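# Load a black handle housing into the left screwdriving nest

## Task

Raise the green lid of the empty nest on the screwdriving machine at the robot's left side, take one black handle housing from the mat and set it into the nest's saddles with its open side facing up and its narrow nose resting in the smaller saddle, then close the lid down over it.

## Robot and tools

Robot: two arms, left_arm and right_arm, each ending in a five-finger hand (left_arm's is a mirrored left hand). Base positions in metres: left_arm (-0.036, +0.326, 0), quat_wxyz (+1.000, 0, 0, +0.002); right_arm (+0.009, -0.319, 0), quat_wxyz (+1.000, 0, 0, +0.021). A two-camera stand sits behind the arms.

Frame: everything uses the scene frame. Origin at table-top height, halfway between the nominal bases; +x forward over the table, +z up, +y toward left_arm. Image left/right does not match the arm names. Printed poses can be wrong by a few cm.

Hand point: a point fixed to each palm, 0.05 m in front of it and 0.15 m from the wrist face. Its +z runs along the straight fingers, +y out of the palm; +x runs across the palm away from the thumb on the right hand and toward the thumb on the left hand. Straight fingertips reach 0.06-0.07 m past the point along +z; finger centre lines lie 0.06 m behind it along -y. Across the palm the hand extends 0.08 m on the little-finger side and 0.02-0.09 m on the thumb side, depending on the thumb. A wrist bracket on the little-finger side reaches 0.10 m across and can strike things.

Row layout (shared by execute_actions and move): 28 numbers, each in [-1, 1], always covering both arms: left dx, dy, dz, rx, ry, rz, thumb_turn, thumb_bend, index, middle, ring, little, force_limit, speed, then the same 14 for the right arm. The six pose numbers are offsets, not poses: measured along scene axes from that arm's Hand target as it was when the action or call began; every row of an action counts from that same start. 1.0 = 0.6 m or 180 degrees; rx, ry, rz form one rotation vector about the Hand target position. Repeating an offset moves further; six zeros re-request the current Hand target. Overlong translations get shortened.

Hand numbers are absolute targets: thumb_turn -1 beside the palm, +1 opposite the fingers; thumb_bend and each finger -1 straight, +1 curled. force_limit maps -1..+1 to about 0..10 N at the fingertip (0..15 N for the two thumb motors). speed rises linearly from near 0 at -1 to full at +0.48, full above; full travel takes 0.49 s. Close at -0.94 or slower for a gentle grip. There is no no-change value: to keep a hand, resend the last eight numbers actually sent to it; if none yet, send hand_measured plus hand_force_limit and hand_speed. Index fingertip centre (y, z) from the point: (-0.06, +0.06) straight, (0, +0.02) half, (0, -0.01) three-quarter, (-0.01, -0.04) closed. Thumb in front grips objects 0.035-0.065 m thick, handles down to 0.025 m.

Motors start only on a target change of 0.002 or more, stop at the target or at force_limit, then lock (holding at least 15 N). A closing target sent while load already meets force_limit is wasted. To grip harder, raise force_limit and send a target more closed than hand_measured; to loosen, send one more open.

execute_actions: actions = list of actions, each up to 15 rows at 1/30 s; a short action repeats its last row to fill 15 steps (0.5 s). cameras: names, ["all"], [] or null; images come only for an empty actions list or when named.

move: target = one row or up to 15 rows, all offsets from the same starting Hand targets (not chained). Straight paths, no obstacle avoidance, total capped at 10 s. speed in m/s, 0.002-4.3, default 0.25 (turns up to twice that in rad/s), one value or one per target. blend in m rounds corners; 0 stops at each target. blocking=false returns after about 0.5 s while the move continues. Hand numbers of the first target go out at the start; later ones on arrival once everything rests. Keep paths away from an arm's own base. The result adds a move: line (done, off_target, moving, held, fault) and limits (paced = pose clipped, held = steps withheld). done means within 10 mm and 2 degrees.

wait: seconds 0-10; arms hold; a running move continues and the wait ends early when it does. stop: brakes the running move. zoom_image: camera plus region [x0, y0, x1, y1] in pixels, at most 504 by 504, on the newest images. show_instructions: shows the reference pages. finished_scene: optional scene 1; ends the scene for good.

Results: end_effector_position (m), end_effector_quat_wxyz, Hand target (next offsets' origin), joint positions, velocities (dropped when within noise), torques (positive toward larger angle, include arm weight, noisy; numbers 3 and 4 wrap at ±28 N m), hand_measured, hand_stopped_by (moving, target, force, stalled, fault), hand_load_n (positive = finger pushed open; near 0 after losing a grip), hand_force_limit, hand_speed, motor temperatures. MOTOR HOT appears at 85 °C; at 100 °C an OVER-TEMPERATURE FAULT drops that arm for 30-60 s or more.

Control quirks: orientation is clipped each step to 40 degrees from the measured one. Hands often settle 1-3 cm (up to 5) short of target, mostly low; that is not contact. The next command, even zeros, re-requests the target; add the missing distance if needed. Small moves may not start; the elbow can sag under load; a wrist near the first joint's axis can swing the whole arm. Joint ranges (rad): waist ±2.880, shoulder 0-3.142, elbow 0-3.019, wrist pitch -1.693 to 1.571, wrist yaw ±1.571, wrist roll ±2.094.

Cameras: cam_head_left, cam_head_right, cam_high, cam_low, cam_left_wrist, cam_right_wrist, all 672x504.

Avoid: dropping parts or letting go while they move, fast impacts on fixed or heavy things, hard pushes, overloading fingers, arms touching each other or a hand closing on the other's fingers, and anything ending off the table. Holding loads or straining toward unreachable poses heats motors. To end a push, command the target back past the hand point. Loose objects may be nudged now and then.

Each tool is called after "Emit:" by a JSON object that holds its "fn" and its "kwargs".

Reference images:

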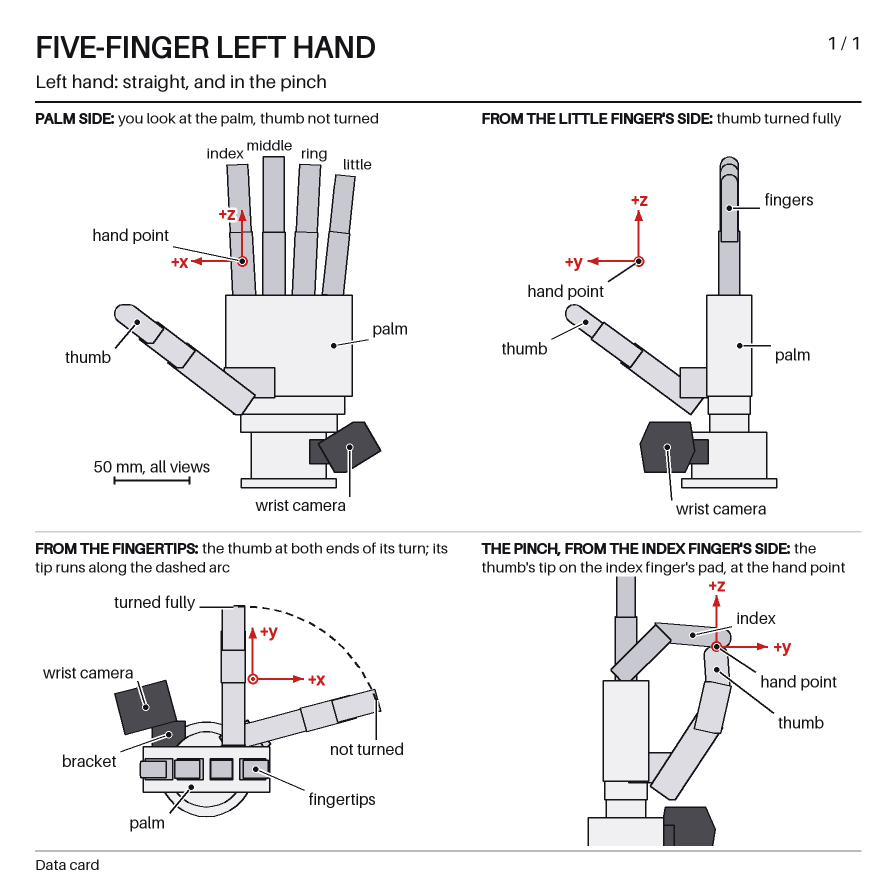

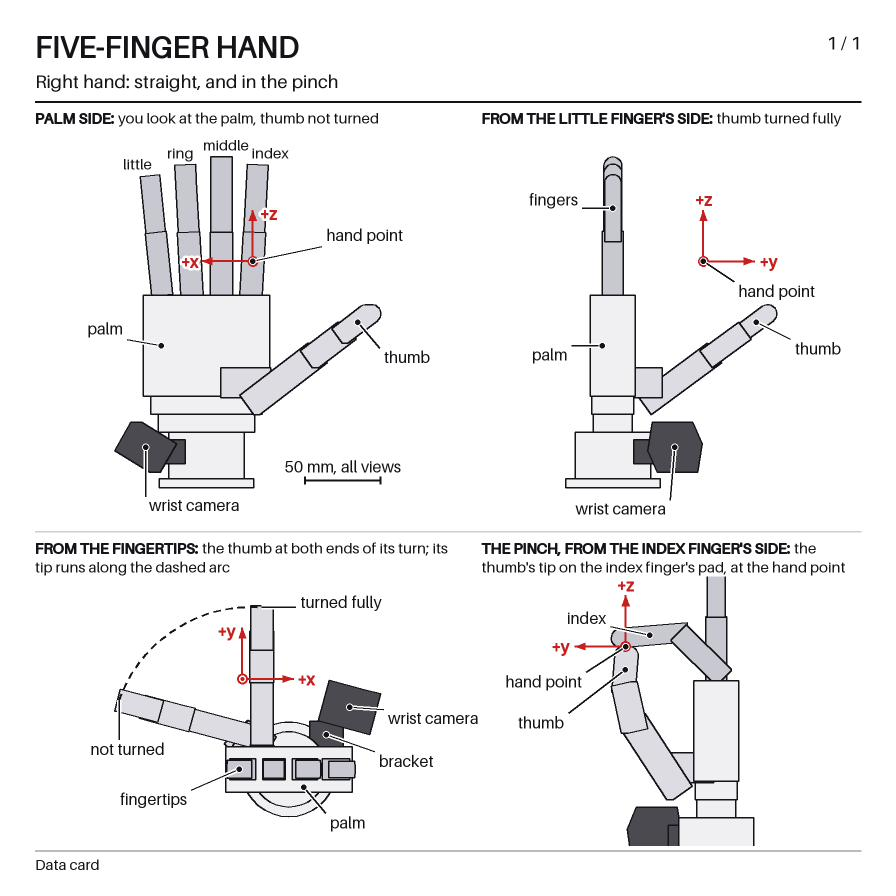

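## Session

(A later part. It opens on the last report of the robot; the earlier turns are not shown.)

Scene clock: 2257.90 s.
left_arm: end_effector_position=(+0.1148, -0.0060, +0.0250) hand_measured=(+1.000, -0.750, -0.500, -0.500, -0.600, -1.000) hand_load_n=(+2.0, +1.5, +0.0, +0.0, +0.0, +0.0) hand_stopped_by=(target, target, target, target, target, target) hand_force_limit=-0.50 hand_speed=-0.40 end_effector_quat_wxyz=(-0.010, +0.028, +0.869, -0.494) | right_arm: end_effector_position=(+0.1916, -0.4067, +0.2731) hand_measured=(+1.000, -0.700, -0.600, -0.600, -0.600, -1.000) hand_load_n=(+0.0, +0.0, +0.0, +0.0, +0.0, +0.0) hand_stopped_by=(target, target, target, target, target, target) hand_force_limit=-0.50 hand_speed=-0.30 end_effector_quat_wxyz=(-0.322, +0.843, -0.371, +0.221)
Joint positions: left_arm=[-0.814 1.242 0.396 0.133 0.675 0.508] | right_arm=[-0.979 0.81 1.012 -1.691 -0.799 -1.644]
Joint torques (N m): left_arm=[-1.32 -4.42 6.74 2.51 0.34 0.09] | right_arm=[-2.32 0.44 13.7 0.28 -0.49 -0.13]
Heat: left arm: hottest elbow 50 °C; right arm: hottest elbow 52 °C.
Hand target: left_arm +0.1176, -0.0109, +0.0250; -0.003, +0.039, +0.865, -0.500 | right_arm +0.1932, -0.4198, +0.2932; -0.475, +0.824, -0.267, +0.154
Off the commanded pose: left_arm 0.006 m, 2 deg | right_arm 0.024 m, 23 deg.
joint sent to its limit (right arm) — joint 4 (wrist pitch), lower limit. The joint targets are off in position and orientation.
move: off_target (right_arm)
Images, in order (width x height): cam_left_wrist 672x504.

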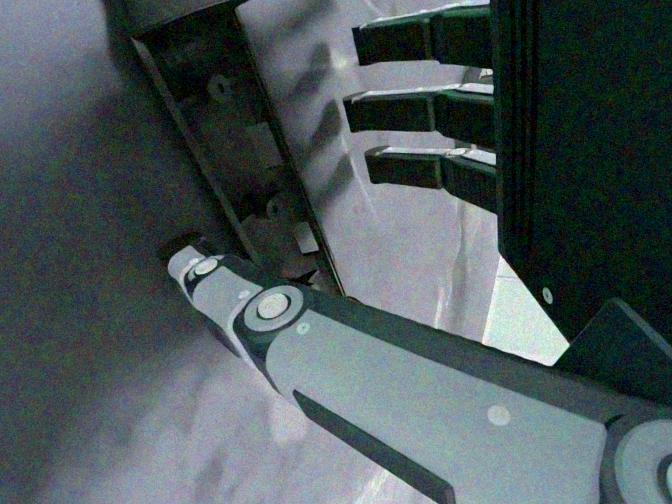

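Emit:
{"fn": "execute_actions", "kwargs": {"actions": [[[0,0,0.003,0,0,0, 1,-0.6,-0.5,-0.5,-0.6,-1,-0.5,-0.6, 0,0,0,0,0,0, 1,-0.7,-0.6,-0.6,-0.6,-1,-0.5,-0.3]],[[0,0,0.0,0,0,0, 1,-0.6,-0.5,-0.5,-0.6,-1,-0.5,-0.6, 0,0,0,0,0,0, 1,-0.7,-0.6,-0.6,-0.6,-1,-0.5,-0.3]]], "cameras": ["cam_left_wrist"]}}

Scene clock: 2267.93 s.
left_arm: end_effector_position=(+0.1159, -0.0052, +0.0239) hand_measured=(+1.000, -0.600, -0.500, -0.500, -0.600, -1.000) hand_load_n=(+0.0, +0.0, +0.0, +0.0, +0.0, +0.0) hand_stopped_by=(target, target, target, target, target, target) hand_force_limit=-0.50 hand_speed=-0.60 end_effector_quat_wxyz=(-0.009, +0.026, +0.870, -0.493) | right_arm: end_effector_position=(+0.1916, -0.4067, +0.2731) hand_measured=(+1.000, -0.700, -0.600, -0.600, -0.600, -1.000) hand_load_n=(+0.0, +0.0, +0.0, +0.0, +0.0, +0.0) hand_stopped_by=(target, target, target, target, target, target) hand_force_limit=-0.50 hand_speed=-0.30 end_effector_quat_wxyz=(-0.322, +0.843, -0.371, +0.221)
Joint positions: left_arm=[-0.811 1.245 0.396 0.133 0.673 0.508] | right_arm=[-0.979 0.81 1.012 -1.691 -0.799 -1.644]
Joint torques (N m): left_arm=[-1.38 -5.25 6.86 2.17 0.35 0.09] | right_arm=[-2.32 0.5 13.61 0.05 -0.5 -0.15]
Heat: left arm: hottest elbow 49 °C; right arm: hottest elbow 52 °C.
Hand target: left_arm +0.1176, -0.0109, +0.0268; -0.003, +0.039, +0.865, -0.500 | right_arm +0.1932, -0.4198, +0.2932; -0.475, +0.824, -0.267, +0.154
Off the commanded pose: left_arm 0.007 m, 2 deg | right_arm 0.024 m, 23 deg.
joint sent to its limit (right arm) — joint 4 (wrist pitch), lower limit. The joint targets are off in position and orientation.
Images, in order (width x height): cam_left_wrist 672x504.

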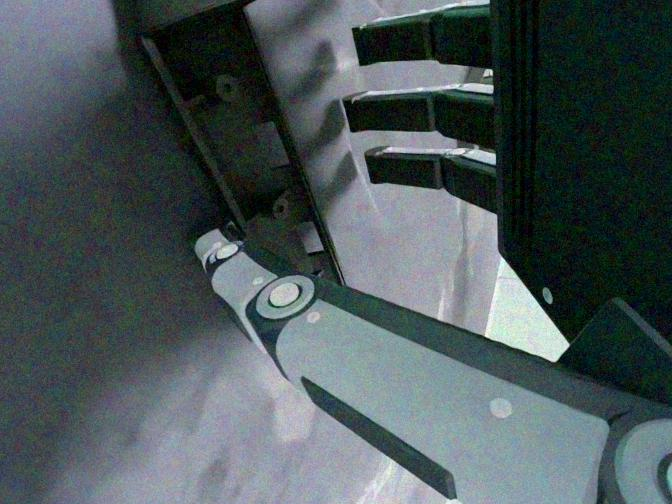

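Emit:
{"fn": "execute_actions", "kwargs": {"actions": [[[0,0,0.0,0,0,0, 1,-0.5,-0.3,-0.3,-0.6,-1,-0.5,-0.6, 0,0,0,0,0,0, 1,-0.7,-0.6,-0.6,-0.6,-1,-0.5,-0.3]],[[0,0,0.0,0,0,0, 1,-0.5,-0.3,-0.3,-0.6,-1,-0.5,-0.6, 0,0,0,0,0,0, 1,-0.7,-0.6,-0.6,-0.6,-1,-0.5,-0.3]]], "cameras": ["cam_left_wrist"]}}

Scene clock: 2276.63 s.
left_arm: end_effector_position=(+0.1159, -0.0052, +0.0239) hand_measured=(+1.000, -0.500, -0.300, -0.300, -0.600, -1.000) hand_load_n=(+0.0, +0.5, +0.0, +0.0, +0.0, +0.0) hand_stopped_by=(target, target, target, target, target, target) hand_force_limit=-0.50 hand_speed=-0.60 end_effector_quat_wxyz=(-0.009, +0.026, +0.870, -0.493) | right_arm: end_effector_position=(+0.1916, -0.4067, +0.2731) hand_measured=(+1.000, -0.700, -0.600, -0.600, -0.600, -1.000) hand_load_n=(+0.0, +0.0, +0.0, +0.0, +0.0, +0.0) hand_stopped_by=(target, target, target, target, target, target) hand_force_limit=-0.50 hand_speed=-0.30 end_effector_quat_wxyz=(-0.322, +0.843, -0.371, +0.221)
Joint positions: left_arm=[-0.811 1.245 0.396 0.133 0.673 0.508] | right_arm=[-0.979 0.81 1.012 -1.691 -0.799 -1.644]
Joint torques (N m): left_arm=[-1.32 -5.19 6.87 2.17 0.34 0.09] | right_arm=[-2.26 0.56 13.71 -0.13 -0.48 -0.12]
Heat: left arm: hottest elbow 49 °C; right arm: hottest elbow 52 °C.
Hand target: left_arm +0.1176, -0.0109, +0.0268; -0.003, +0.039, +0.865, -0.500 | right_arm +0.1932, -0.4198, +0.2932; -0.475, +0.824, -0.267, +0.154
Off the commanded pose: left_arm 0.007 m, 2 deg | right_arm 0.024 m, 23 deg.
joint sent to its limit (right arm) — joint 4 (wrist pitch), lower limit. The joint targets are off in position and orientation.
Images, in order (width x height): cam_left_wrist 672x504.

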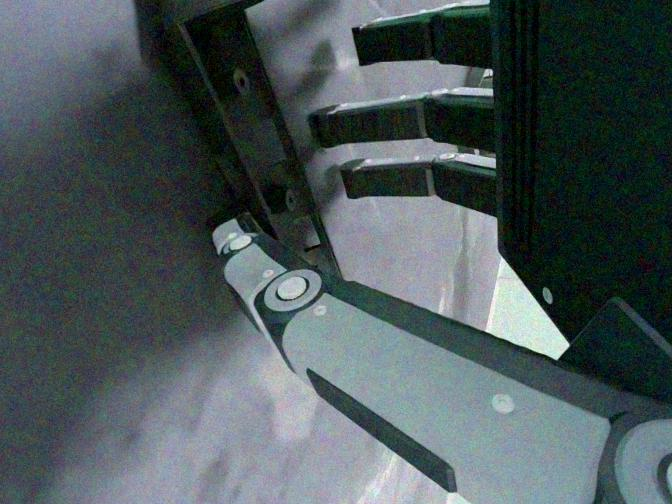

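Emit:
{"fn": "execute_actions", "kwargs": {"actions": [[[0,0,0.0,0,0,0, 1,-0.62,-0.4,-0.4,-0.6,-1,-0.5,-0.7, 0,0,0,0,0,0, 1,-0.7,-0.6,-0.6,-0.6,-1,-0.5,-0.3]],[[0,0,0.0,0,0,0, 1,-0.62,-0.4,-0.4,-0.6,-1,-0.5,-0.7, 0,0,0,0,0,0, 1,-0.7,-0.6,-0.6,-0.6,-1,-0.5,-0.3]]], "cameras": ["cam_left_wrist"]}}

Scene clock: 2299.07 s.
left_arm: end_effector_position=(+0.1159, -0.0052, +0.0239) hand_measured=(+1.000, -0.620, -0.400, -0.400, -0.600, -1.000) hand_load_n=(+0.0, +0.0, +0.0, +0.0, +0.0, +0.0) hand_stopped_by=(target, target, target, target, target, target) hand_force_limit=-0.50 hand_speed=-0.70 end_effector_quat_wxyz=(-0.009, +0.026, +0.870, -0.493) | right_arm: end_effector_position=(+0.1916, -0.4067, +0.2731) hand_measured=(+1.000, -0.700, -0.600, -0.600, -0.600, -1.000) hand_load_n=(+0.0, +0.0, +0.0, +0.0, +0.0, +0.0) hand_stopped_by=(target, target, target, target, target, target) hand_force_limit=-0.50 hand_speed=-0.30 end_effector_quat_wxyz=(-0.322, +0.843, -0.371, +0.221)
Joint positions: left_arm=[-0.811 1.245 0.396 0.133 0.673 0.508] | right_arm=[-0.979 0.81 1.012 -1.691 -0.799 -1.644]
Joint torques (N m): left_arm=[-1.32 -5.25 6.87 2.17 0.34 0.09] | right_arm=[-2.32 0.79 13.75 0.25 -0.47 -0.16]
Heat: left arm: hottest elbow 48 °C; right arm: hottest elbow 52 °C.
Hand target: left_arm +0.1176, -0.0109, +0.0268; -0.003, +0.039, +0.865, -0.500 | right_arm +0.1932, -0.4198, +0.2932; -0.475, +0.824, -0.267, +0.154
Off the commanded pose: left_arm 0.007 m, 2 deg | right_arm 0.024 m, 23 deg.
joint sent to its limit (right arm) — joint 4 (wrist pitch), lower limit. The joint targets are off in position and orientation.
Images, in order (width x height): cam_left_wrist 672x504.

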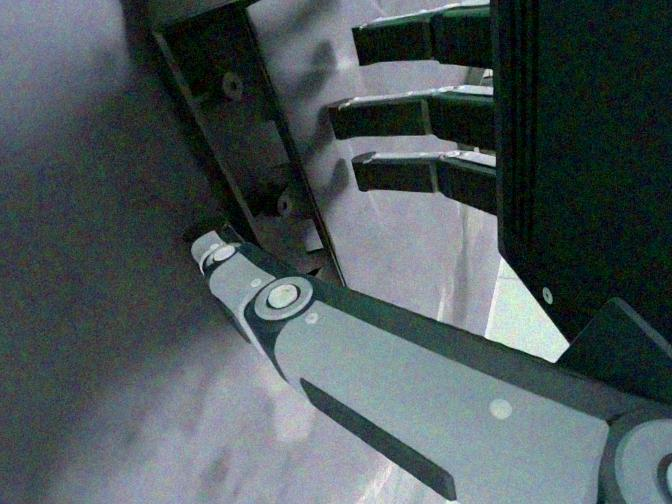

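Emit:
{"fn": "zoom_image", "kwargs": {"camera": "cam_left_wrist", "region": [130, 0, 400, 300]}}

Scaled by 1.680 from the camera's 672x504 image, which has a finer 960x720 frame.

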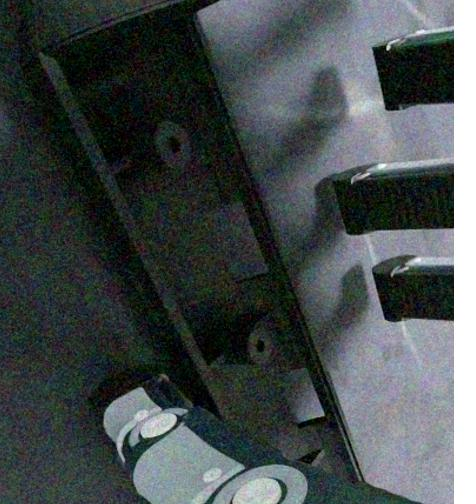

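Emit:
{"fn": "execute_actions", "kwargs": {"actions": [[[0,0,0.0,0,0,0, 1,-0.62,-0.1,-0.1,-0.6,-1,-0.6,-0.85, 0,0,0,0,0,0, 1,-0.7,-0.6,-0.6,-0.6,-1,-0.5,-0.3]],[[0,0,0.0,0,0,0, 1,-0.62,-0.1,-0.1,-0.6,-1,-0.6,-0.85, 0,0,0,0,0,0, 1,-0.7,-0.6,-0.6,-0.6,-1,-0.5,-0.3]]], "cameras": ["cam_left_wrist"]}}

Scene clock: 2315.50 s.
left_arm: end_effector_position=(+0.1138, -0.0061, +0.0239) hand_measured=(+1.000, -0.620, -0.100, -0.100, -0.600, -1.000) hand_load_n=(+0.0, +0.0, +0.0, +0.5, +0.0, +0.0) hand_stopped_by=(target, target, target, target, target, target) hand_force_limit=-0.60 hand_speed=-0.85 end_effector_quat_wxyz=(-0.011, +0.028, +0.869, -0.493) | right_arm: end_effector_position=(+0.1916, -0.4067, +0.2731) hand_measured=(+1.000, -0.700, -0.600, -0.600, -0.600, -1.000) hand_load_n=(+0.0, +0.0, +0.0, +0.0, +0.0, +0.0) hand_stopped_by=(target, target, target, target, target, target) hand_force_limit=-0.50 hand_speed=-0.30 end_effector_quat_wxyz=(-0.322, +0.843, -0.371, +0.221)
Joint positions: left_arm=[-0.817 1.245 0.396 0.133 0.673 0.508] | right_arm=[-0.979 0.81 1.012 -1.691 -0.799 -1.644]
Joint torques (N m): left_arm=[-1.32 -5.25 6.87 2.18 0.34 0.08] | right_arm=[-1.73 0.09 13.76 0.14 -0.43 -0.13]
Heat: left arm: hottest elbow 48 °C; right arm: hottest elbow 52 °C.
Hand target: left_arm +0.1176, -0.0109, +0.0268; -0.003, +0.039, +0.865, -0.500 | right_arm +0.1932, -0.4198, +0.2932; -0.475, +0.824, -0.267, +0.154
Off the commanded pose: left_arm 0.007 m, 2 deg | right_arm 0.024 m, 23 deg.
joint sent to its limit (right arm) — joint 4 (wrist pitch), lower limit. The joint targets are off in position and orientation.
Images, in order (width x height): cam_left_wrist 672x504.

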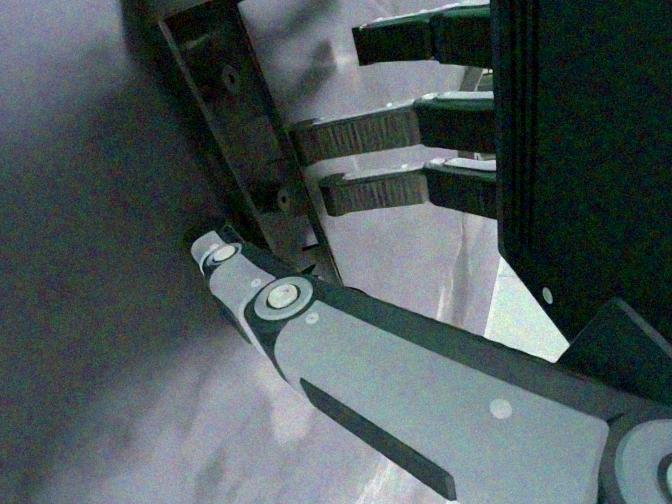

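Emit:
{"fn": "zoom_image", "kwargs": {"camera": "cam_left_wrist", "region": [130, 0, 400, 300]}}

Scaled by 1.680 from the camera's 672x504 image, which has a finer 960x720 frame.

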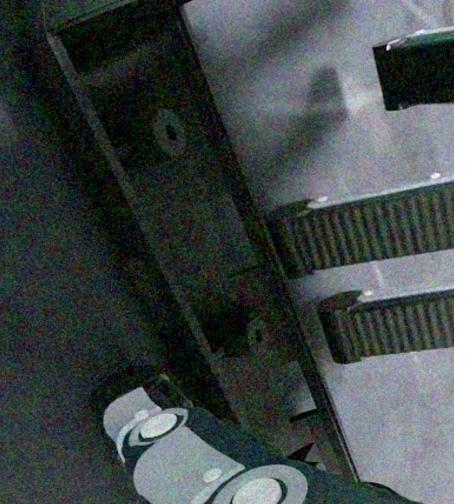

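Emit:
{"fn": "execute_actions", "kwargs": {"actions": [[[0,0,0.0,0,0,0, 1,-0.67,-0.1,-0.1,-0.6,-1,-0.6,-0.8, 0,0,0,0,0,0, 1,-0.7,-0.6,-0.6,-0.6,-1,-0.5,-0.3]]], "cameras": ["cam_left_wrist"]}}

Emit:
{"fn": "zoom_image", "kwargs": {"camera": "cam_left_wrist", "region": [130, 0, 400, 300]}}

Scene clock: 2348.80 s.
left_arm: end_effector_position=(+0.1138, -0.0061, +0.0239) hand_measured=(+1.000, -0.670, -0.100, -0.100, -0.600, -1.000) hand_load_n=(+0.0, +0.0, +0.0, +1.0, +0.0, +0.0) hand_stopped_by=(target, target, target, target, target, target) hand_force_limit=-0.60 hand_speed=-0.80 end_effector_quat_wxyz=(-0.011, +0.028, +0.869, -0.493) | right_arm: end_effector_position=(+0.1916, -0.4067, +0.2731) hand_measured=(+1.000, -0.700, -0.600, -0.600, -0.600, -1.000) hand_load_n=(+0.0, +0.0, +0.0, +0.0, +0.0, +0.0) hand_stopped_by=(target, target, target, target, target, target) hand_force_limit=-0.50 hand_speed=-0.30 end_effector_quat_wxyz=(-0.322, +0.843, -0.371, +0.221)
Joint positions: left_arm=[-0.817 1.245 0.396 0.133 0.673 0.508] | right_arm=[-0.979 0.81 1.012 -1.691 -0.799 -1.644]
Joint torques (N m): left_arm=[-1.32 -5.19 6.87 2.17 0.34 0.08] | right_arm=[-2.08 0.5 13.57 0.09 -0.48 -0.12]
Motor temperatures (°C): left_arm=[24 29 47 26 25 24] | right_arm=[22 27 52 24 24 24]
Heat: left arm: hottest elbow 47 °C; right arm: hottest elbow 52 °C.
Hand target: left_arm +0.1176, -0.0109, +0.0268; -0.003, +0.039, +0.865, -0.500 | right_arm +0.1932, -0.4198, +0.2932; -0.475, +0.824, -0.267, +0.154
Off the commanded pose: left_arm 0.007 m, 2 deg | right_arm 0.024 m, 23 deg.
joint sent to its limit (right arm) — joint 4 (wrist pitch), lower limit. The joint targets are off in position and orientation.
Images, in order (width x height): cam_left_wrist 672x504.

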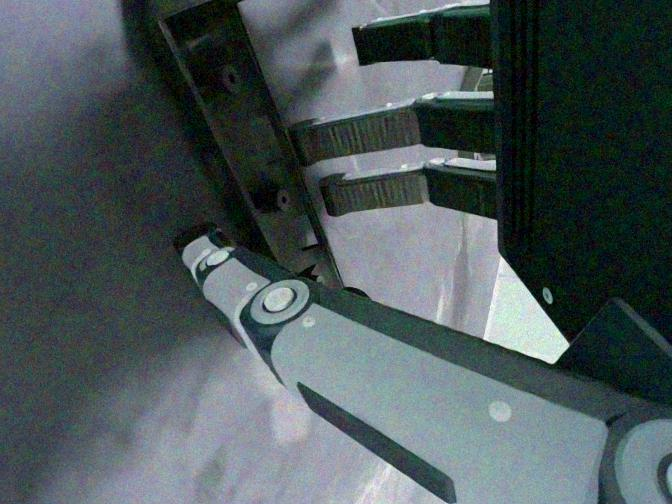

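Scaled by 1.680 from the camera's 672x504 image, which has a finer 960x720 frame.

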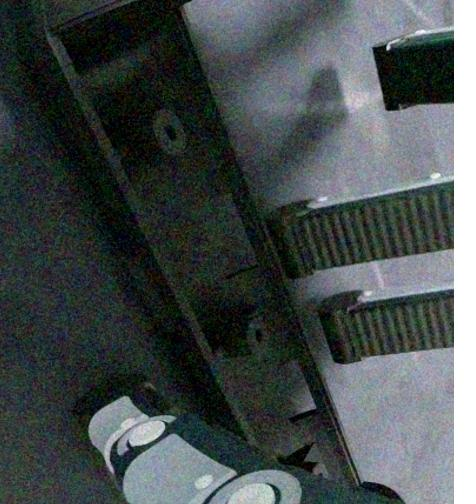

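Emit:
{"fn": "execute_actions", "kwargs": {"actions": [[[0,0,0.0,0,0,0, 1,-0.62,0.0,0.0,-0.6,-1,-0.6,-0.85, 0,0,0,0,0,0, 1,-0.7,-0.6,-0.6,-0.6,-1,-0.5,-0.3]]], "cameras": ["cam_left_wrist"]}}

Emit:
{"fn": "zoom_image", "kwargs": {"camera": "cam_left_wrist", "region": [130, 0, 400, 300]}}

Scene clock: 2408.83 s.
left_arm: end_effector_position=(+0.1128, -0.0066, +0.0239) hand_measured=(+1.000, -0.620, +0.000, +0.000, -0.600, -1.000) hand_load_n=(+0.0, +0.0, +0.0, +0.0, +0.0, +0.0) hand_stopped_by=(target, target, target, target, target, target) hand_force_limit=-0.60 hand_speed=-0.85 end_effector_quat_wxyz=(-0.011, +0.030, +0.869, -0.493) | right_arm: end_effector_position=(+0.1916, -0.4067, +0.2731) hand_measured=(+1.000, -0.700, -0.600, -0.600, -0.600, -1.000) hand_load_n=(+0.5, +0.0, +0.0, +0.0, +0.0, +0.0) hand_stopped_by=(target, target, target, target, target, target) hand_force_limit=-0.50 hand_speed=-0.30 end_effector_quat_wxyz=(-0.322, +0.843, -0.371, +0.221)
Joint positions: left_arm=[-0.82 1.245 0.396 0.133 0.673 0.508] | right_arm=[-0.979 0.81 1.012 -1.691 -0.799 -1.644]
Joint torques (N m): left_arm=[-1.38 -5.19 6.89 2.17 0.34 0.08] | right_arm=[-2.08 0.38 13.64 0.17 -0.45 -0.13]
Heat: left arm: hottest elbow 47 °C; right arm: hottest elbow 53 °C.
Hand target: left_arm +0.1176, -0.0109, +0.0268; -0.003, +0.039, +0.865, -0.500 | right_arm +0.1932, -0.4198, +0.2932; -0.475, +0.824, -0.267, +0.154
Off the commanded pose: left_arm 0.007 m, 2 deg | right_arm 0.024 m, 23 deg.
joint sent to its limit (right arm) — joint 4 (wrist pitch), lower limit. The joint targets are off in position and orientation.
Images, in order (width x height): cam_left_wrist 672x504.

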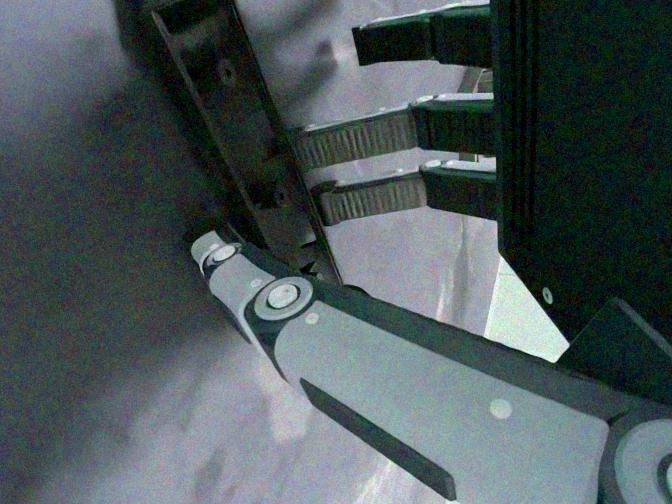

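Scaled by 1.680 from the camera's 672x504 image, which has a finer 960x720 frame.

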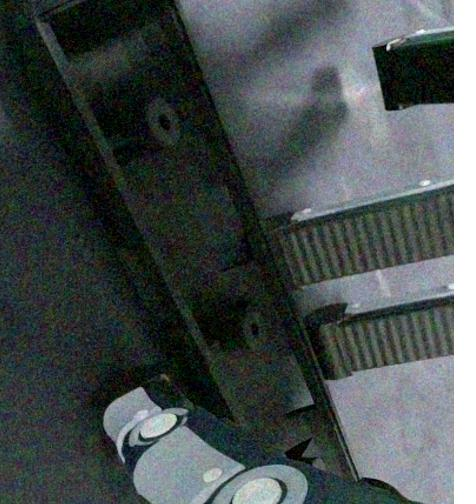

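Emit:
{"fn": "execute_actions", "kwargs": {"actions": [[[0,0,0.0,0,0,0, 1,-0.62,0.3,0.3,-0.6,-1,-0.6,-0.9, 0,0,0,0,0,0, 1,-0.7,-0.6,-0.6,-0.6,-1,-0.5,-0.3]]], "cameras": ["cam_left_wrist"]}}

Emit:
{"fn": "zoom_image", "kwargs": {"camera": "cam_left_wrist", "region": [130, 0, 400, 300]}}

Scene clock: 2415.77 s.
left_arm: end_effector_position=(+0.1127, -0.0065, +0.0234) hand_measured=(+1.000, -0.622, +0.166, +0.128, -0.600, -1.000) hand_load_n=(-0.5, +4.0, +3.0, +0.0, +0.0, +0.0) hand_stopped_by=(target, target, force, force, target, target) hand_force_limit=-0.60 hand_speed=-0.90 end_effector_quat_wxyz=(-0.012, +0.030, +0.870, -0.493) | right_arm: end_effector_position=(+0.1916, -0.4067, +0.2731) hand_measured=(+1.000, -0.700, -0.600, -0.600, -0.600, -1.000) hand_load_n=(+0.0, +0.0, +0.0, +0.0, +0.0, +0.0) hand_stopped_by=(target, target, target, target, target, target) hand_force_limit=-0.50 hand_speed=-0.30 end_effector_quat_wxyz=(-0.322, +0.843, -0.371, +0.221)
Joint positions: left_arm=[-0.82 1.247 0.396 0.133 0.673 0.508] | right_arm=[-0.979 0.81 1.012 -1.691 -0.799 -1.644]
Joint torques (N m): left_arm=[-1.32 -5.3 6.86 2.15 0.34 0.08] | right_arm=[-2.2 0.44 13.72 0.34 -0.46 -0.13]
Heat: left arm: hottest elbow 47 °C; right arm: hottest elbow 53 °C.
Hand target: left_arm +0.1176, -0.0109, +0.0268; -0.003, +0.039, +0.865, -0.500 | right_arm +0.1932, -0.4198, +0.2932; -0.475, +0.824, -0.267, +0.154
Off the commanded pose: left_arm 0.007 m, 2 deg | right_arm 0.024 m, 23 deg.
joint sent to its limit (right arm) — joint 4 (wrist pitch), lower limit. The joint targets are off in position and orientation.
Images, in order (width x height): cam_left_wrist 672x504.

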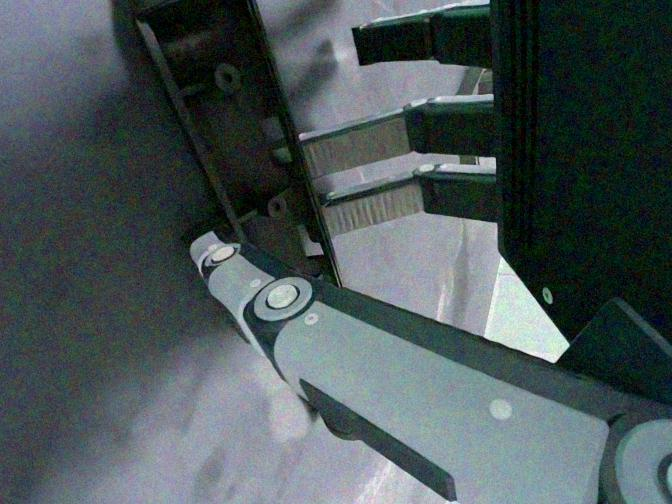

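Scaled by 1.680 from the camera's 672x504 image, which has a finer 960x720 frame.

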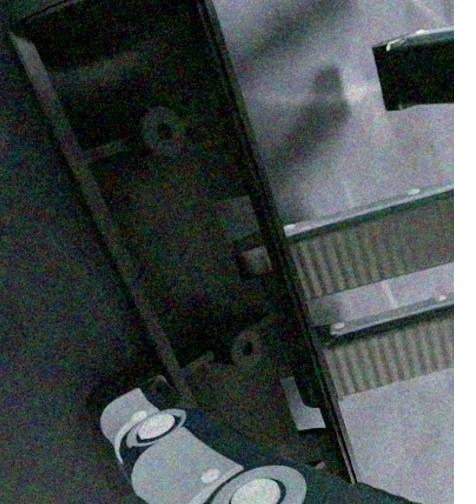

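Emit:
{"fn": "execute_actions", "kwargs": {"actions": [[[0,0,0.0,0,0,0, 1,-0.62,-0.05,-0.05,-0.6,-1,-0.6,-0.8, 0,0,0,0,0,0, 1,-0.7,-0.6,-0.6,-0.6,-1,-0.5,-0.3]],[[0,0,0.0,0,0,0, 1,-0.68,-0.05,-0.05,-0.6,-1,-0.6,-0.8, 0,0,0,0,0,0, 1,-0.7,-0.6,-0.6,-0.6,-1,-0.5,-0.3]],[[-0.007,0.001,0.001,0,0,0, 1,-0.68,-0.05,-0.05,-0.6,-1,-0.6,-0.8, 0,0,0,0,0,0, 1,-0.7,-0.6,-0.6,-0.6,-1,-0.5,-0.3]]], "cameras": ["cam_left_wrist"]}}

Emit:
{"fn": "zoom_image", "kwargs": {"camera": "cam_left_wrist", "region": [130, 0, 400, 300]}}

Scene clock: 2459.23 s.
left_arm: end_effector_position=(+0.1127, -0.0065, +0.0234) hand_measured=(+1.000, -0.680, -0.050, -0.050, -0.600, -1.000) hand_load_n=(+0.5, -0.5, +0.0, +0.0, +0.0, +0.0) hand_stopped_by=(target, target, target, target, target, target) hand_force_limit=-0.60 hand_speed=-0.80 end_effector_quat_wxyz=(-0.012, +0.030, +0.870, -0.493) | right_arm: end_effector_position=(+0.1916, -0.4067, +0.2731) hand_measured=(+1.000, -0.700, -0.600, -0.600, -0.600, -1.000) hand_load_n=(+0.0, +0.0, +0.0, +0.0, +0.0, +0.0) hand_stopped_by=(target, target, target, target, target, target) hand_force_limit=-0.50 hand_speed=-0.30 end_effector_quat_wxyz=(-0.322, +0.843, -0.371, +0.221)
Joint positions: left_arm=[-0.82 1.247 0.396 0.133 0.673 0.508] | right_arm=[-0.979 0.81 1.012 -1.691 -0.799 -1.644]
Joint torques (N m): left_arm=[-1.9 -6.24 6.16 2.14 0.07 0] | right_arm=[-2.37 0.79 13.52 0.23 -0.46 -0.13]
Heat: left arm: hottest elbow 46 °C; right arm: hottest elbow 53 °C.
Hand target: left_arm +0.1134, -0.0103, +0.0274; -0.003, +0.039, +0.865, -0.500 | right_arm +0.1932, -0.4198, +0.2932; -0.475, +0.824, -0.267, +0.154
Off the commanded pose: left_arm 0.006 m, 2 deg | right_arm 0.024 m, 23 deg.
joint sent to its limit (right arm) — joint 4 (wrist pitch), lower limit. The joint targets are off in position and orientation.
Images, in order (width x height): cam_left_wrist 672x504.

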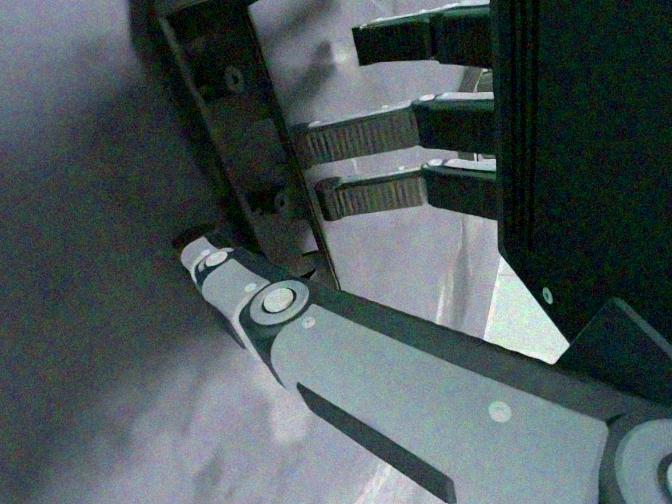

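Scaled by 1.680 from the camera's 672x504 image, which has a finer 960x720 frame.

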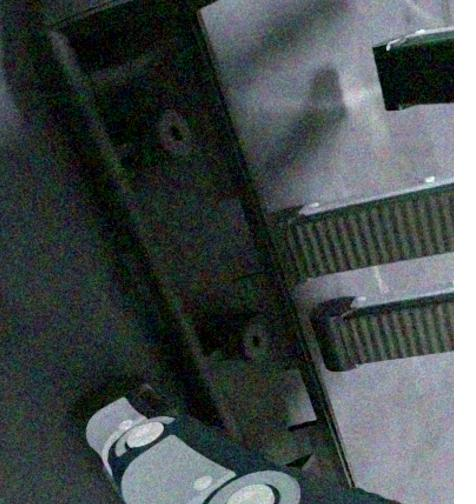

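Emit:
{"fn": "execute_actions", "kwargs": {"actions": [[[-0.012,0.0,0.0,0,0,0, 1,-0.68,-0.05,-0.05,-0.6,-1,-0.6,-0.8, 0,0,0,0,0,0, 1,-0.7,-0.6,-0.6,-0.6,-1,-0.5,-0.3]]]}}

Scene clock: 2465.73 s.
left_arm: end_effector_position=(+0.1108, -0.0061, +0.0237) hand_measured=(+1.000, -0.680, -0.050, -0.050, -0.600, -1.000) hand_load_n=(-1.5, -1.5, +0.0, +0.0, -0.5, +0.0) hand_stopped_by=(target, target, target, target, target, target) hand_force_limit=-0.60 hand_speed=-0.80 end_effector_quat_wxyz=(-0.002, +0.036, +0.869, -0.494) | right_arm: end_effector_position=(+0.1916, -0.4067, +0.2731) hand_measured=(+1.000, -0.700, -0.600, -0.600, -0.600, -1.000) hand_load_n=(+0.0, +0.0, +0.0, +0.0, +0.0, +0.0) hand_stopped_by=(target, target, target, target, target, target) hand_force_limit=-0.50 hand_speed=-0.30 end_effector_quat_wxyz=(-0.322, +0.843, -0.371, +0.221)
Joint positions: left_arm=[-0.832 1.232 0.384 0.145 0.655 0.513] | right_arm=[-0.979 0.81 1.012 -1.691 -0.799 -1.644]
Joint torques (N m): left_arm=[-1.96 -6.01 6.2 2 0.18 -0.14] | right_arm=[-1.9 1.03 13.79 0.16 -0.51 -0.17]
Heat: left arm: hottest elbow 46 °C; right arm: hottest elbow 53 °C.
Hand target: left_arm +0.1062, -0.0103, +0.0274; -0.003, +0.039, +0.865, -0.500 | right_arm +0.1932, -0.4198, +0.2932; -0.475, +0.824, -0.267, +0.154
Off the commanded pose: left_arm 0.007 m, 1 deg | right_arm 0.024 m, 23 deg.
joint sent to its limit (right arm) — joint 4 (wrist pitch), lower limit. The joint targets are off in position and orientation.

Emit:
{"fn": "execute_actions", "kwargs": {"actions": [[[-0.003,0.0,0.0,0,0,0, 1,-0.62,-0.05,-0.05,-0.6,-1,-0.6,-0.8, 0,0,0,0,0,0, 1,-0.7,-0.6,-0.6,-0.6,-1,-0.5,-0.3]]], "cameras": ["cam_left_wrist"]}}

Emit:
{"fn": "zoom_image", "kwargs": {"camera": "cam_left_wrist", "region": [130, 0, 400, 300]}}

Scene clock: 2477.20 s.
left_arm: end_effector_position=(+0.1103, -0.0052, +0.0230) hand_measured=(+1.000, -0.620, -0.050, -0.050, -0.600, -1.000) hand_load_n=(+0.0, +0.0, -0.5, +0.0, +0.0, +0.0) hand_stopped_by=(target, target, target, target, target, target) hand_force_limit=-0.60 hand_speed=-0.80 end_effector_quat_wxyz=(+0.000, +0.035, +0.869, -0.493) | right_arm: end_effector_position=(+0.1916, -0.4067, +0.2731) hand_measured=(+1.000, -0.700, -0.600, -0.600, -0.600, -1.000) hand_load_n=(+0.0, +0.0, +0.0, +0.0, +0.0, +0.0) hand_stopped_by=(target, target, target, target, target, target) hand_force_limit=-0.50 hand_speed=-0.30 end_effector_quat_wxyz=(-0.322, +0.843, -0.371, +0.221)
Joint positions: left_arm=[-0.834 1.229 0.379 0.148 0.65 0.513] | right_arm=[-0.979 0.81 1.012 -1.691 -0.799 -1.644]
Joint torques (N m): left_arm=[-2.2 -6.01 6.22 2 0.24 -0.18] | right_arm=[-1.9 0.38 13.83 0.05 -0.46 -0.19]
Heat: left arm: hottest elbow 45 °C; right arm: hottest elbow 53 °C.
Hand target: left_arm +0.1044, -0.0103, +0.0274; -0.003, +0.039, +0.865, -0.500 | right_arm +0.1932, -0.4198, +0.2932; -0.475, +0.824, -0.267, +0.154
Off the commanded pose: left_arm 0.009 m, 1 deg | right_arm 0.024 m, 23 deg.
joint sent to its limit (right arm) — joint 4 (wrist pitch), lower limit. The joint targets are off in position and orientation.
Images, in order (width x height): cam_left_wrist 672x504.

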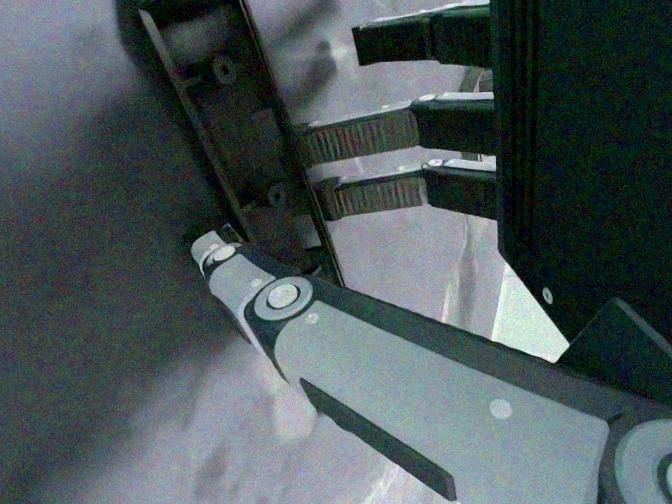

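Scaled by 1.680 from the camera's 672x504 image, which has a finer 960x720 frame.

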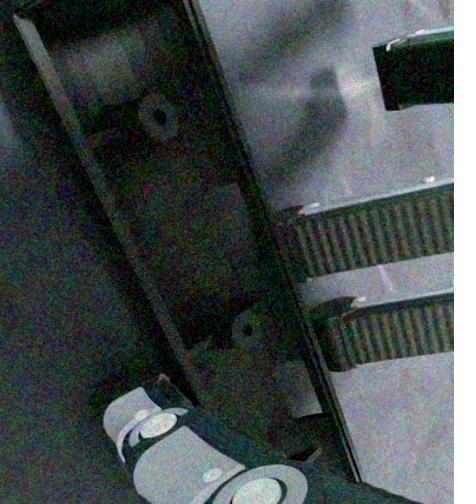

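Emit:
{"fn": "execute_actions", "kwargs": {"actions": [[[0,0,0.0,0,0,0, 1,-0.62,0.31,0.31,-0.6,-1,-0.5,-0.9, 0,0,0,0,0,0, 1,-0.7,-0.6,-0.6,-0.6,-1,-0.5,-0.3]],[[0,0,0.0,0,0,0, 1,-0.62,0.31,0.31,-0.6,-1,-0.5,-0.9, 0,0,0,0,0,0, 1,-0.7,-0.6,-0.6,-0.6,-1,-0.5,-0.3]]], "cameras": ["cam_left_wrist"]}}

Emit:
{"fn": "zoom_image", "kwargs": {"camera": "cam_left_wrist", "region": [130, 0, 400, 300]}}

Scene clock: 2537.10 s.
left_arm: end_effector_position=(+0.1078, -0.0054, +0.0226) hand_measured=(+1.000, -0.620, +0.190, +0.134, -0.600, -1.000) hand_load_n=(-2.0, +2.0, +2.5, +0.0, +0.0, +0.0) hand_stopped_by=(target, target, force, force, target, target) hand_force_limit=-0.50 hand_speed=-0.90 end_effector_quat_wxyz=(-0.003, +0.035, +0.869, -0.493) | right_arm: end_effector_position=(+0.1916, -0.4067, +0.2731) hand_measured=(+1.000, -0.700, -0.600, -0.600, -0.600, -1.000) hand_load_n=(+0.0, +0.0, +0.0, -0.5, +0.0, +0.0) hand_stopped_by=(target, target, target, target, target, target) hand_force_limit=-0.50 hand_speed=-0.30 end_effector_quat_wxyz=(-0.322, +0.843, -0.371, +0.221)
Joint positions: left_arm=[-0.838 1.229 0.378 0.148 0.65 0.507] | right_arm=[-0.979 0.81 1.012 -1.691 -0.799 -1.644]
Joint torques (N m): left_arm=[-1.85 -6.07 6.34 2.02 0.24 -0.16] | right_arm=[-2.43 0.32 13.76 0.24 -0.47 -0.13]
Heat: left arm: hottest elbow 44 °C; right arm: hottest elbow 53 °C.
Hand target: left_arm +0.1044, -0.0103, +0.0274; -0.003, +0.039, +0.865, -0.500 | right_arm +0.1932, -0.4198, +0.2932; -0.475, +0.824, -0.267, +0.154
Off the commanded pose: left_arm 0.008 m, 1 deg | right_arm 0.024 m, 23 deg.
joint sent to its limit (right arm) — joint 4 (wrist pitch), lower limit. The joint targets are off in position and orientation.
Images, in order (width x height): cam_left_wrist 672x504.

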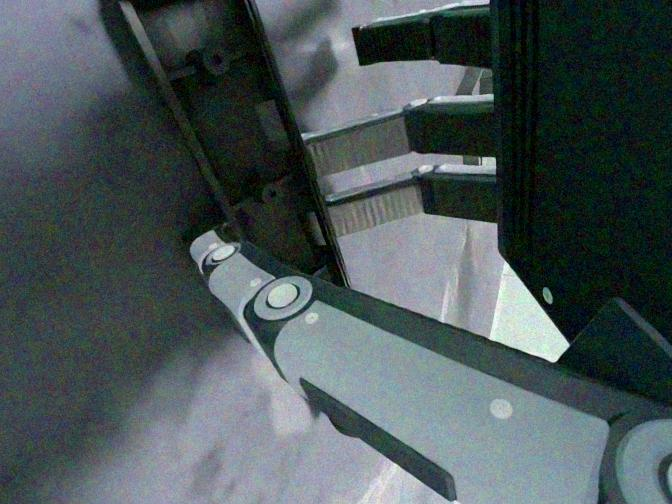

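Scaled by 1.680 from the camera's 672x504 image, which has a finer 960x720 frame.

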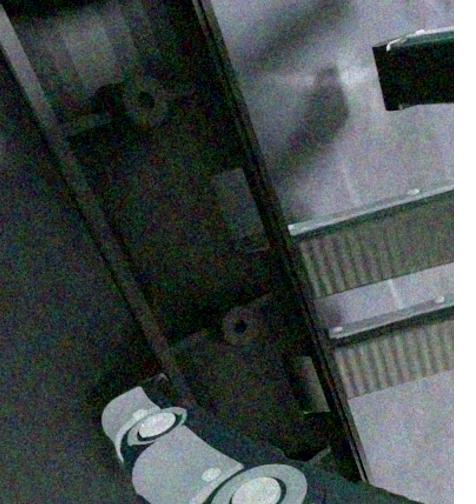

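Emit:
{"fn": "execute_actions", "kwargs": {"actions": [[[0,0,0.0,0,0,0, 1,-0.62,0.33,0.33,-0.6,-1,-0.3,-0.9, 0,0,0,0,0,0, 1,-0.7,-0.6,-0.6,-0.6,-1,-0.5,-0.3]],[[0,0,0.0,0,0,0, 1,-0.62,0.33,0.33,-0.6,-1,-0.3,-0.9, 0,0,0,0,0,0, 1,-0.7,-0.6,-0.6,-0.6,-1,-0.5,-0.3]]], "cameras": ["cam_left_wrist"]}}

Emit:
{"fn": "zoom_image", "kwargs": {"camera": "cam_left_wrist", "region": [130, 0, 400, 300]}}

Scene clock: 2567.93 s.
left_arm: end_effector_position=(+0.1079, -0.0054, +0.0225) hand_measured=(+1.000, -0.622, +0.198, +0.152, -0.600, -1.000) hand_load_n=(-0.5, +6.0, +3.0, +4.5, +0.0, +0.0) hand_stopped_by=(target, target, force, force, target, target) hand_force_limit=-0.30 hand_speed=-0.90 end_effector_quat_wxyz=(-0.003, +0.035, +0.869, -0.493) | right_arm: end_effector_position=(+0.1916, -0.4067, +0.2731) hand_measured=(+1.000, -0.700, -0.600, -0.600, -0.600, -1.000) hand_load_n=(+0.0, +0.0, +0.0, +0.0, +0.0, +0.0) hand_stopped_by=(target, target, target, target, target, target) hand_force_limit=-0.50 hand_speed=-0.30 end_effector_quat_wxyz=(-0.322, +0.843, -0.371, +0.221)
Joint positions: left_arm=[-0.838 1.229 0.378 0.148 0.65 0.508] | right_arm=[-0.979 0.81 1.012 -1.691 -0.799 -1.644]
Joint torques (N m): left_arm=[-1.9 -6.01 6.35 2 0.23 -0.16] | right_arm=[-2.02 -0.03 13.59 0.28 -0.46 -0.18]
Heat: left arm: hottest elbow 43 °C; right arm: hottest elbow 54 °C.
Hand target: left_arm +0.1044, -0.0103, +0.0274; -0.003, +0.039, +0.865, -0.500 | right_arm +0.1932, -0.4198, +0.2932; -0.475, +0.824, -0.267, +0.154
Off the commanded pose: left_arm 0.008 m, 1 deg | right_arm 0.024 m, 23 deg.
joint sent to its limit (right arm) — joint 4 (wrist pitch), lower limit. The joint targets are off in position and orientation.
Images, in order (width x height): cam_left_wrist 672x504.

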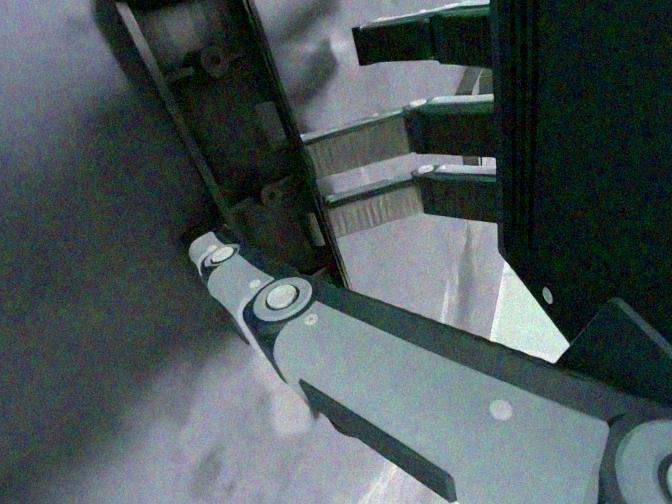

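Scaled by 1.680 from the camera's 672x504 image, which has a finer 960x720 frame.

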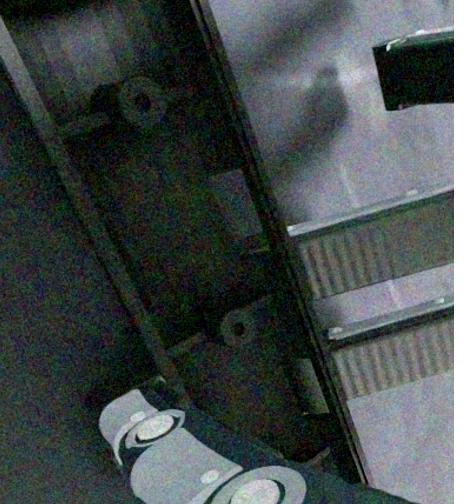

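Emit:
{"fn": "move", "kwargs": {"target": [0.0, 0.0, 0.12, 0,0,0, 1,-0.62,0.33,0.33,-0.6,-1,-0.3,-0.9, 0,0,0,0,0,0, 1,-0.7,-0.6,-0.6,-0.6,-1,-0.5,-0.3], "speed": 0.08, "cameras": ["cam_left_wrist", "cam_head_left"]}}

Scene clock: 2576.27 s.
left_arm: end_effector_position=(+0.0958, +0.0079, +0.0721) hand_measured=(+1.000, -0.622, +0.198, +0.152, -0.600, -1.000) hand_load_n=(+0.0, +6.5, +2.5, +3.5, +0.0, +0.0) hand_stopped_by=(target, target, force, force, target, target) hand_force_limit=-0.30 hand_speed=-0.90 end_effector_quat_wxyz=(-0.014, +0.029, +0.876, -0.482) | right_arm: end_effector_position=(+0.1916, -0.4067, +0.2731) hand_measured=(+1.000, -0.700, -0.600, -0.600, -0.600, -1.000) hand_load_n=(+0.0, +0.5, +0.0, +0.0, +0.0, +0.0) hand_stopped_by=(target, target, target, target, target, target) hand_force_limit=-0.50 hand_speed=-0.30 end_effector_quat_wxyz=(-0.322, +0.843, -0.371, +0.221)
Joint positions: left_arm=[-0.838 1.022 0.433 -0.149 0.65 0.508] | right_arm=[-0.979 0.81 1.012 -1.691 -0.799 -1.644]
Joint torques (N m): left_arm=[-1.85 -4.95 12.46 1.05 0.29 -0.13] | right_arm=[-1.67 0.26 13.67 0.25 -0.43 -0.12]
Heat: left arm: hottest elbow 43 °C; right arm: hottest elbow 54 °C.
Hand target: left_arm +0.1044, -0.0103, +0.0994; -0.003, +0.039, +0.865, -0.500 | right_arm +0.1932, -0.4198, +0.2932; -0.475, +0.824, -0.267, +0.154
Off the commanded pose: left_arm 0.034 m, 3 deg | right_arm 0.024 m, 23 deg.
joint sent to its limit (right arm) — joint 4 (wrist pitch), lower limit. The joint targets are off in position and orientation.
move: off_target (left_arm, right_arm)
Images, in order (width x height): cam_head_left 672x504, cam_left_wrist 672x504.

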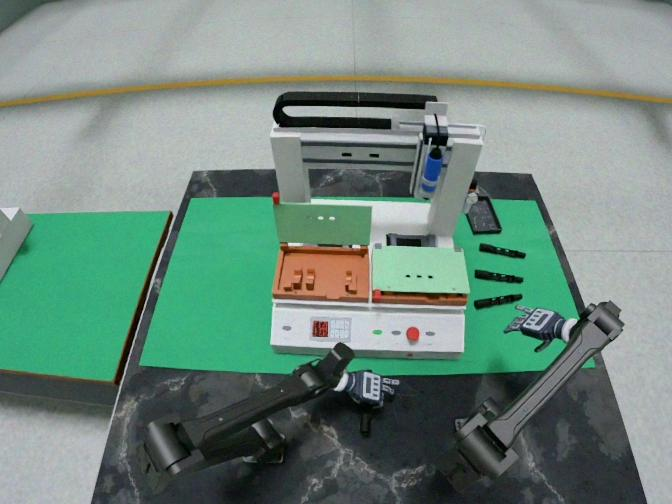

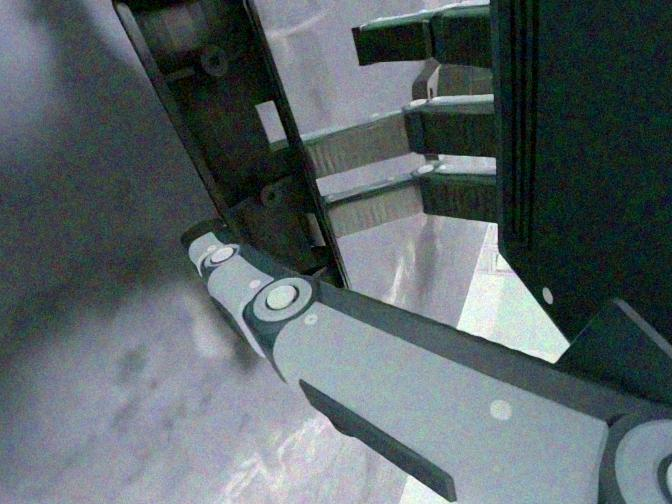

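Emit:
{"fn": "zoom_image", "kwargs": {"camera": "cam_left_wrist", "region": [90, 0, 390, 300]}}

Scaled by 1.680 from the camera's 672x504 image, which has a finer 960x720 frame.

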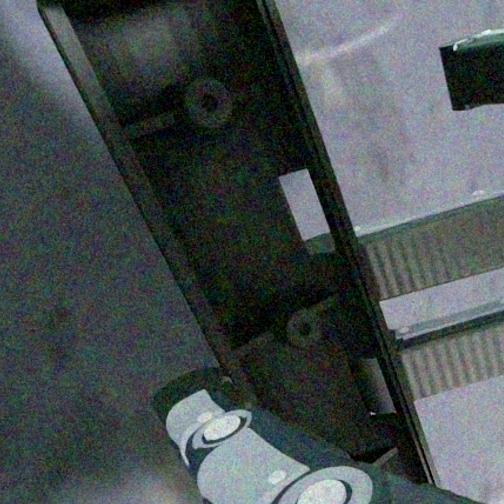

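Emit:
{"fn": "zoom_image", "kwargs": {"camera": "cam_head_left", "region": [310, 340, 430, 460]}}

Scaled by 4.200 from the camera's 672x504 image, which has a finer 960x720 frame.

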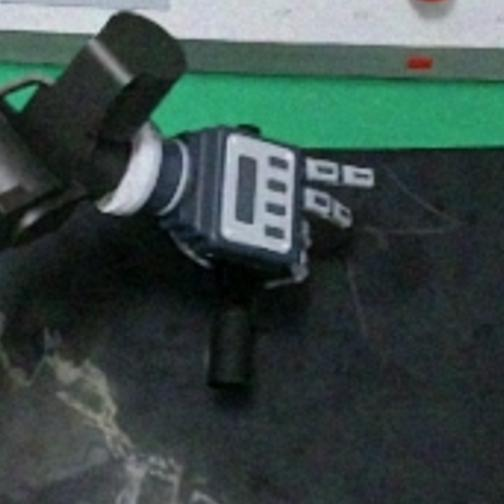

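Emit:
{"fn": "move", "kwargs": {"target": [-0.007, 0.034, 0.384, 0,0,0, 1,-0.62,0.33,0.33,-0.7,-0.7,-0.3,-0.9, 0,0,0,0,0,0, 1,-0.7,-0.6,-0.6,-0.6,-1,-0.5,-0.3], "speed": 0.12, "cameras": ["cam_left_wrist"]}}

Scene clock: 2688.73 s.
left_arm: end_effector_position=(+0.0916, +0.0131, +0.2990) hand_measured=(+1.000, -0.622, +0.198, +0.152, -0.700, -0.700) hand_load_n=(+0.0, +6.5, +2.5, +3.5, +0.0, +0.0) hand_stopped_by=(target, target, force, force, target, target) hand_force_limit=-0.30 hand_speed=-0.90 end_effector_quat_wxyz=(-0.024, +0.026, +0.877, -0.480) | right_arm: end_effector_position=(+0.1916, -0.4067, +0.2731) hand_measured=(+1.000, -0.700, -0.600, -0.600, -0.600, -1.000) hand_load_n=(+0.0, +0.0, +0.0, +0.0, +0.0, +0.0) hand_stopped_by=(target, target, target, target, target, target) hand_force_limit=-0.50 hand_speed=-0.30 end_effector_quat_wxyz=(-0.322, +0.843, -0.371, +0.221)
Joint positions: left_arm=[-0.827 0.836 0.961 -0.881 0.67 0.508] | right_arm=[-0.979 0.81 1.012 -1.691 -0.799 -1.644]
Joint torques (N m): left_arm=[-0.15 -3.43 14.32 1.03 0.74 0.14] | right_arm=[-2.49 0.21 13.63 0.17 -0.47 -0.12]
Motor temperatures (°C): left_arm=[24 28 52 26 24 24] | right_arm=[22 26 54 24 24 24]
Heat: left arm: hottest elbow 52 °C; right arm: hottest elbow 54 °C.
Hand target: left_arm +0.1002, +0.0101, +0.3298; -0.003, +0.039, +0.865, -0.500 | right_arm +0.1932, -0.4198, +0.2932; -0.475, +0.824, -0.267, +0.154
Off the commanded pose: left_arm 0.032 m, 4 deg | right_arm 0.024 m, 23 deg.
joint sent to its limit (right arm) — joint 4 (wrist pitch), lower limit. The joint targets are off in position and orientation.
move: off_target (left_arm, right_arm)
Images, in order (width x height): cam_left_wrist 672x504.

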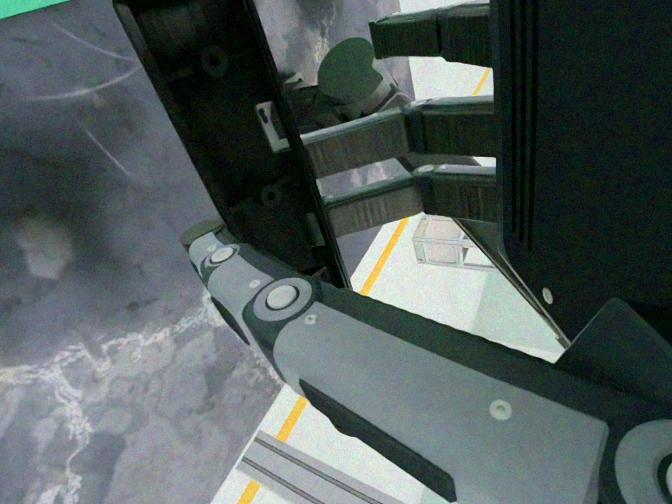

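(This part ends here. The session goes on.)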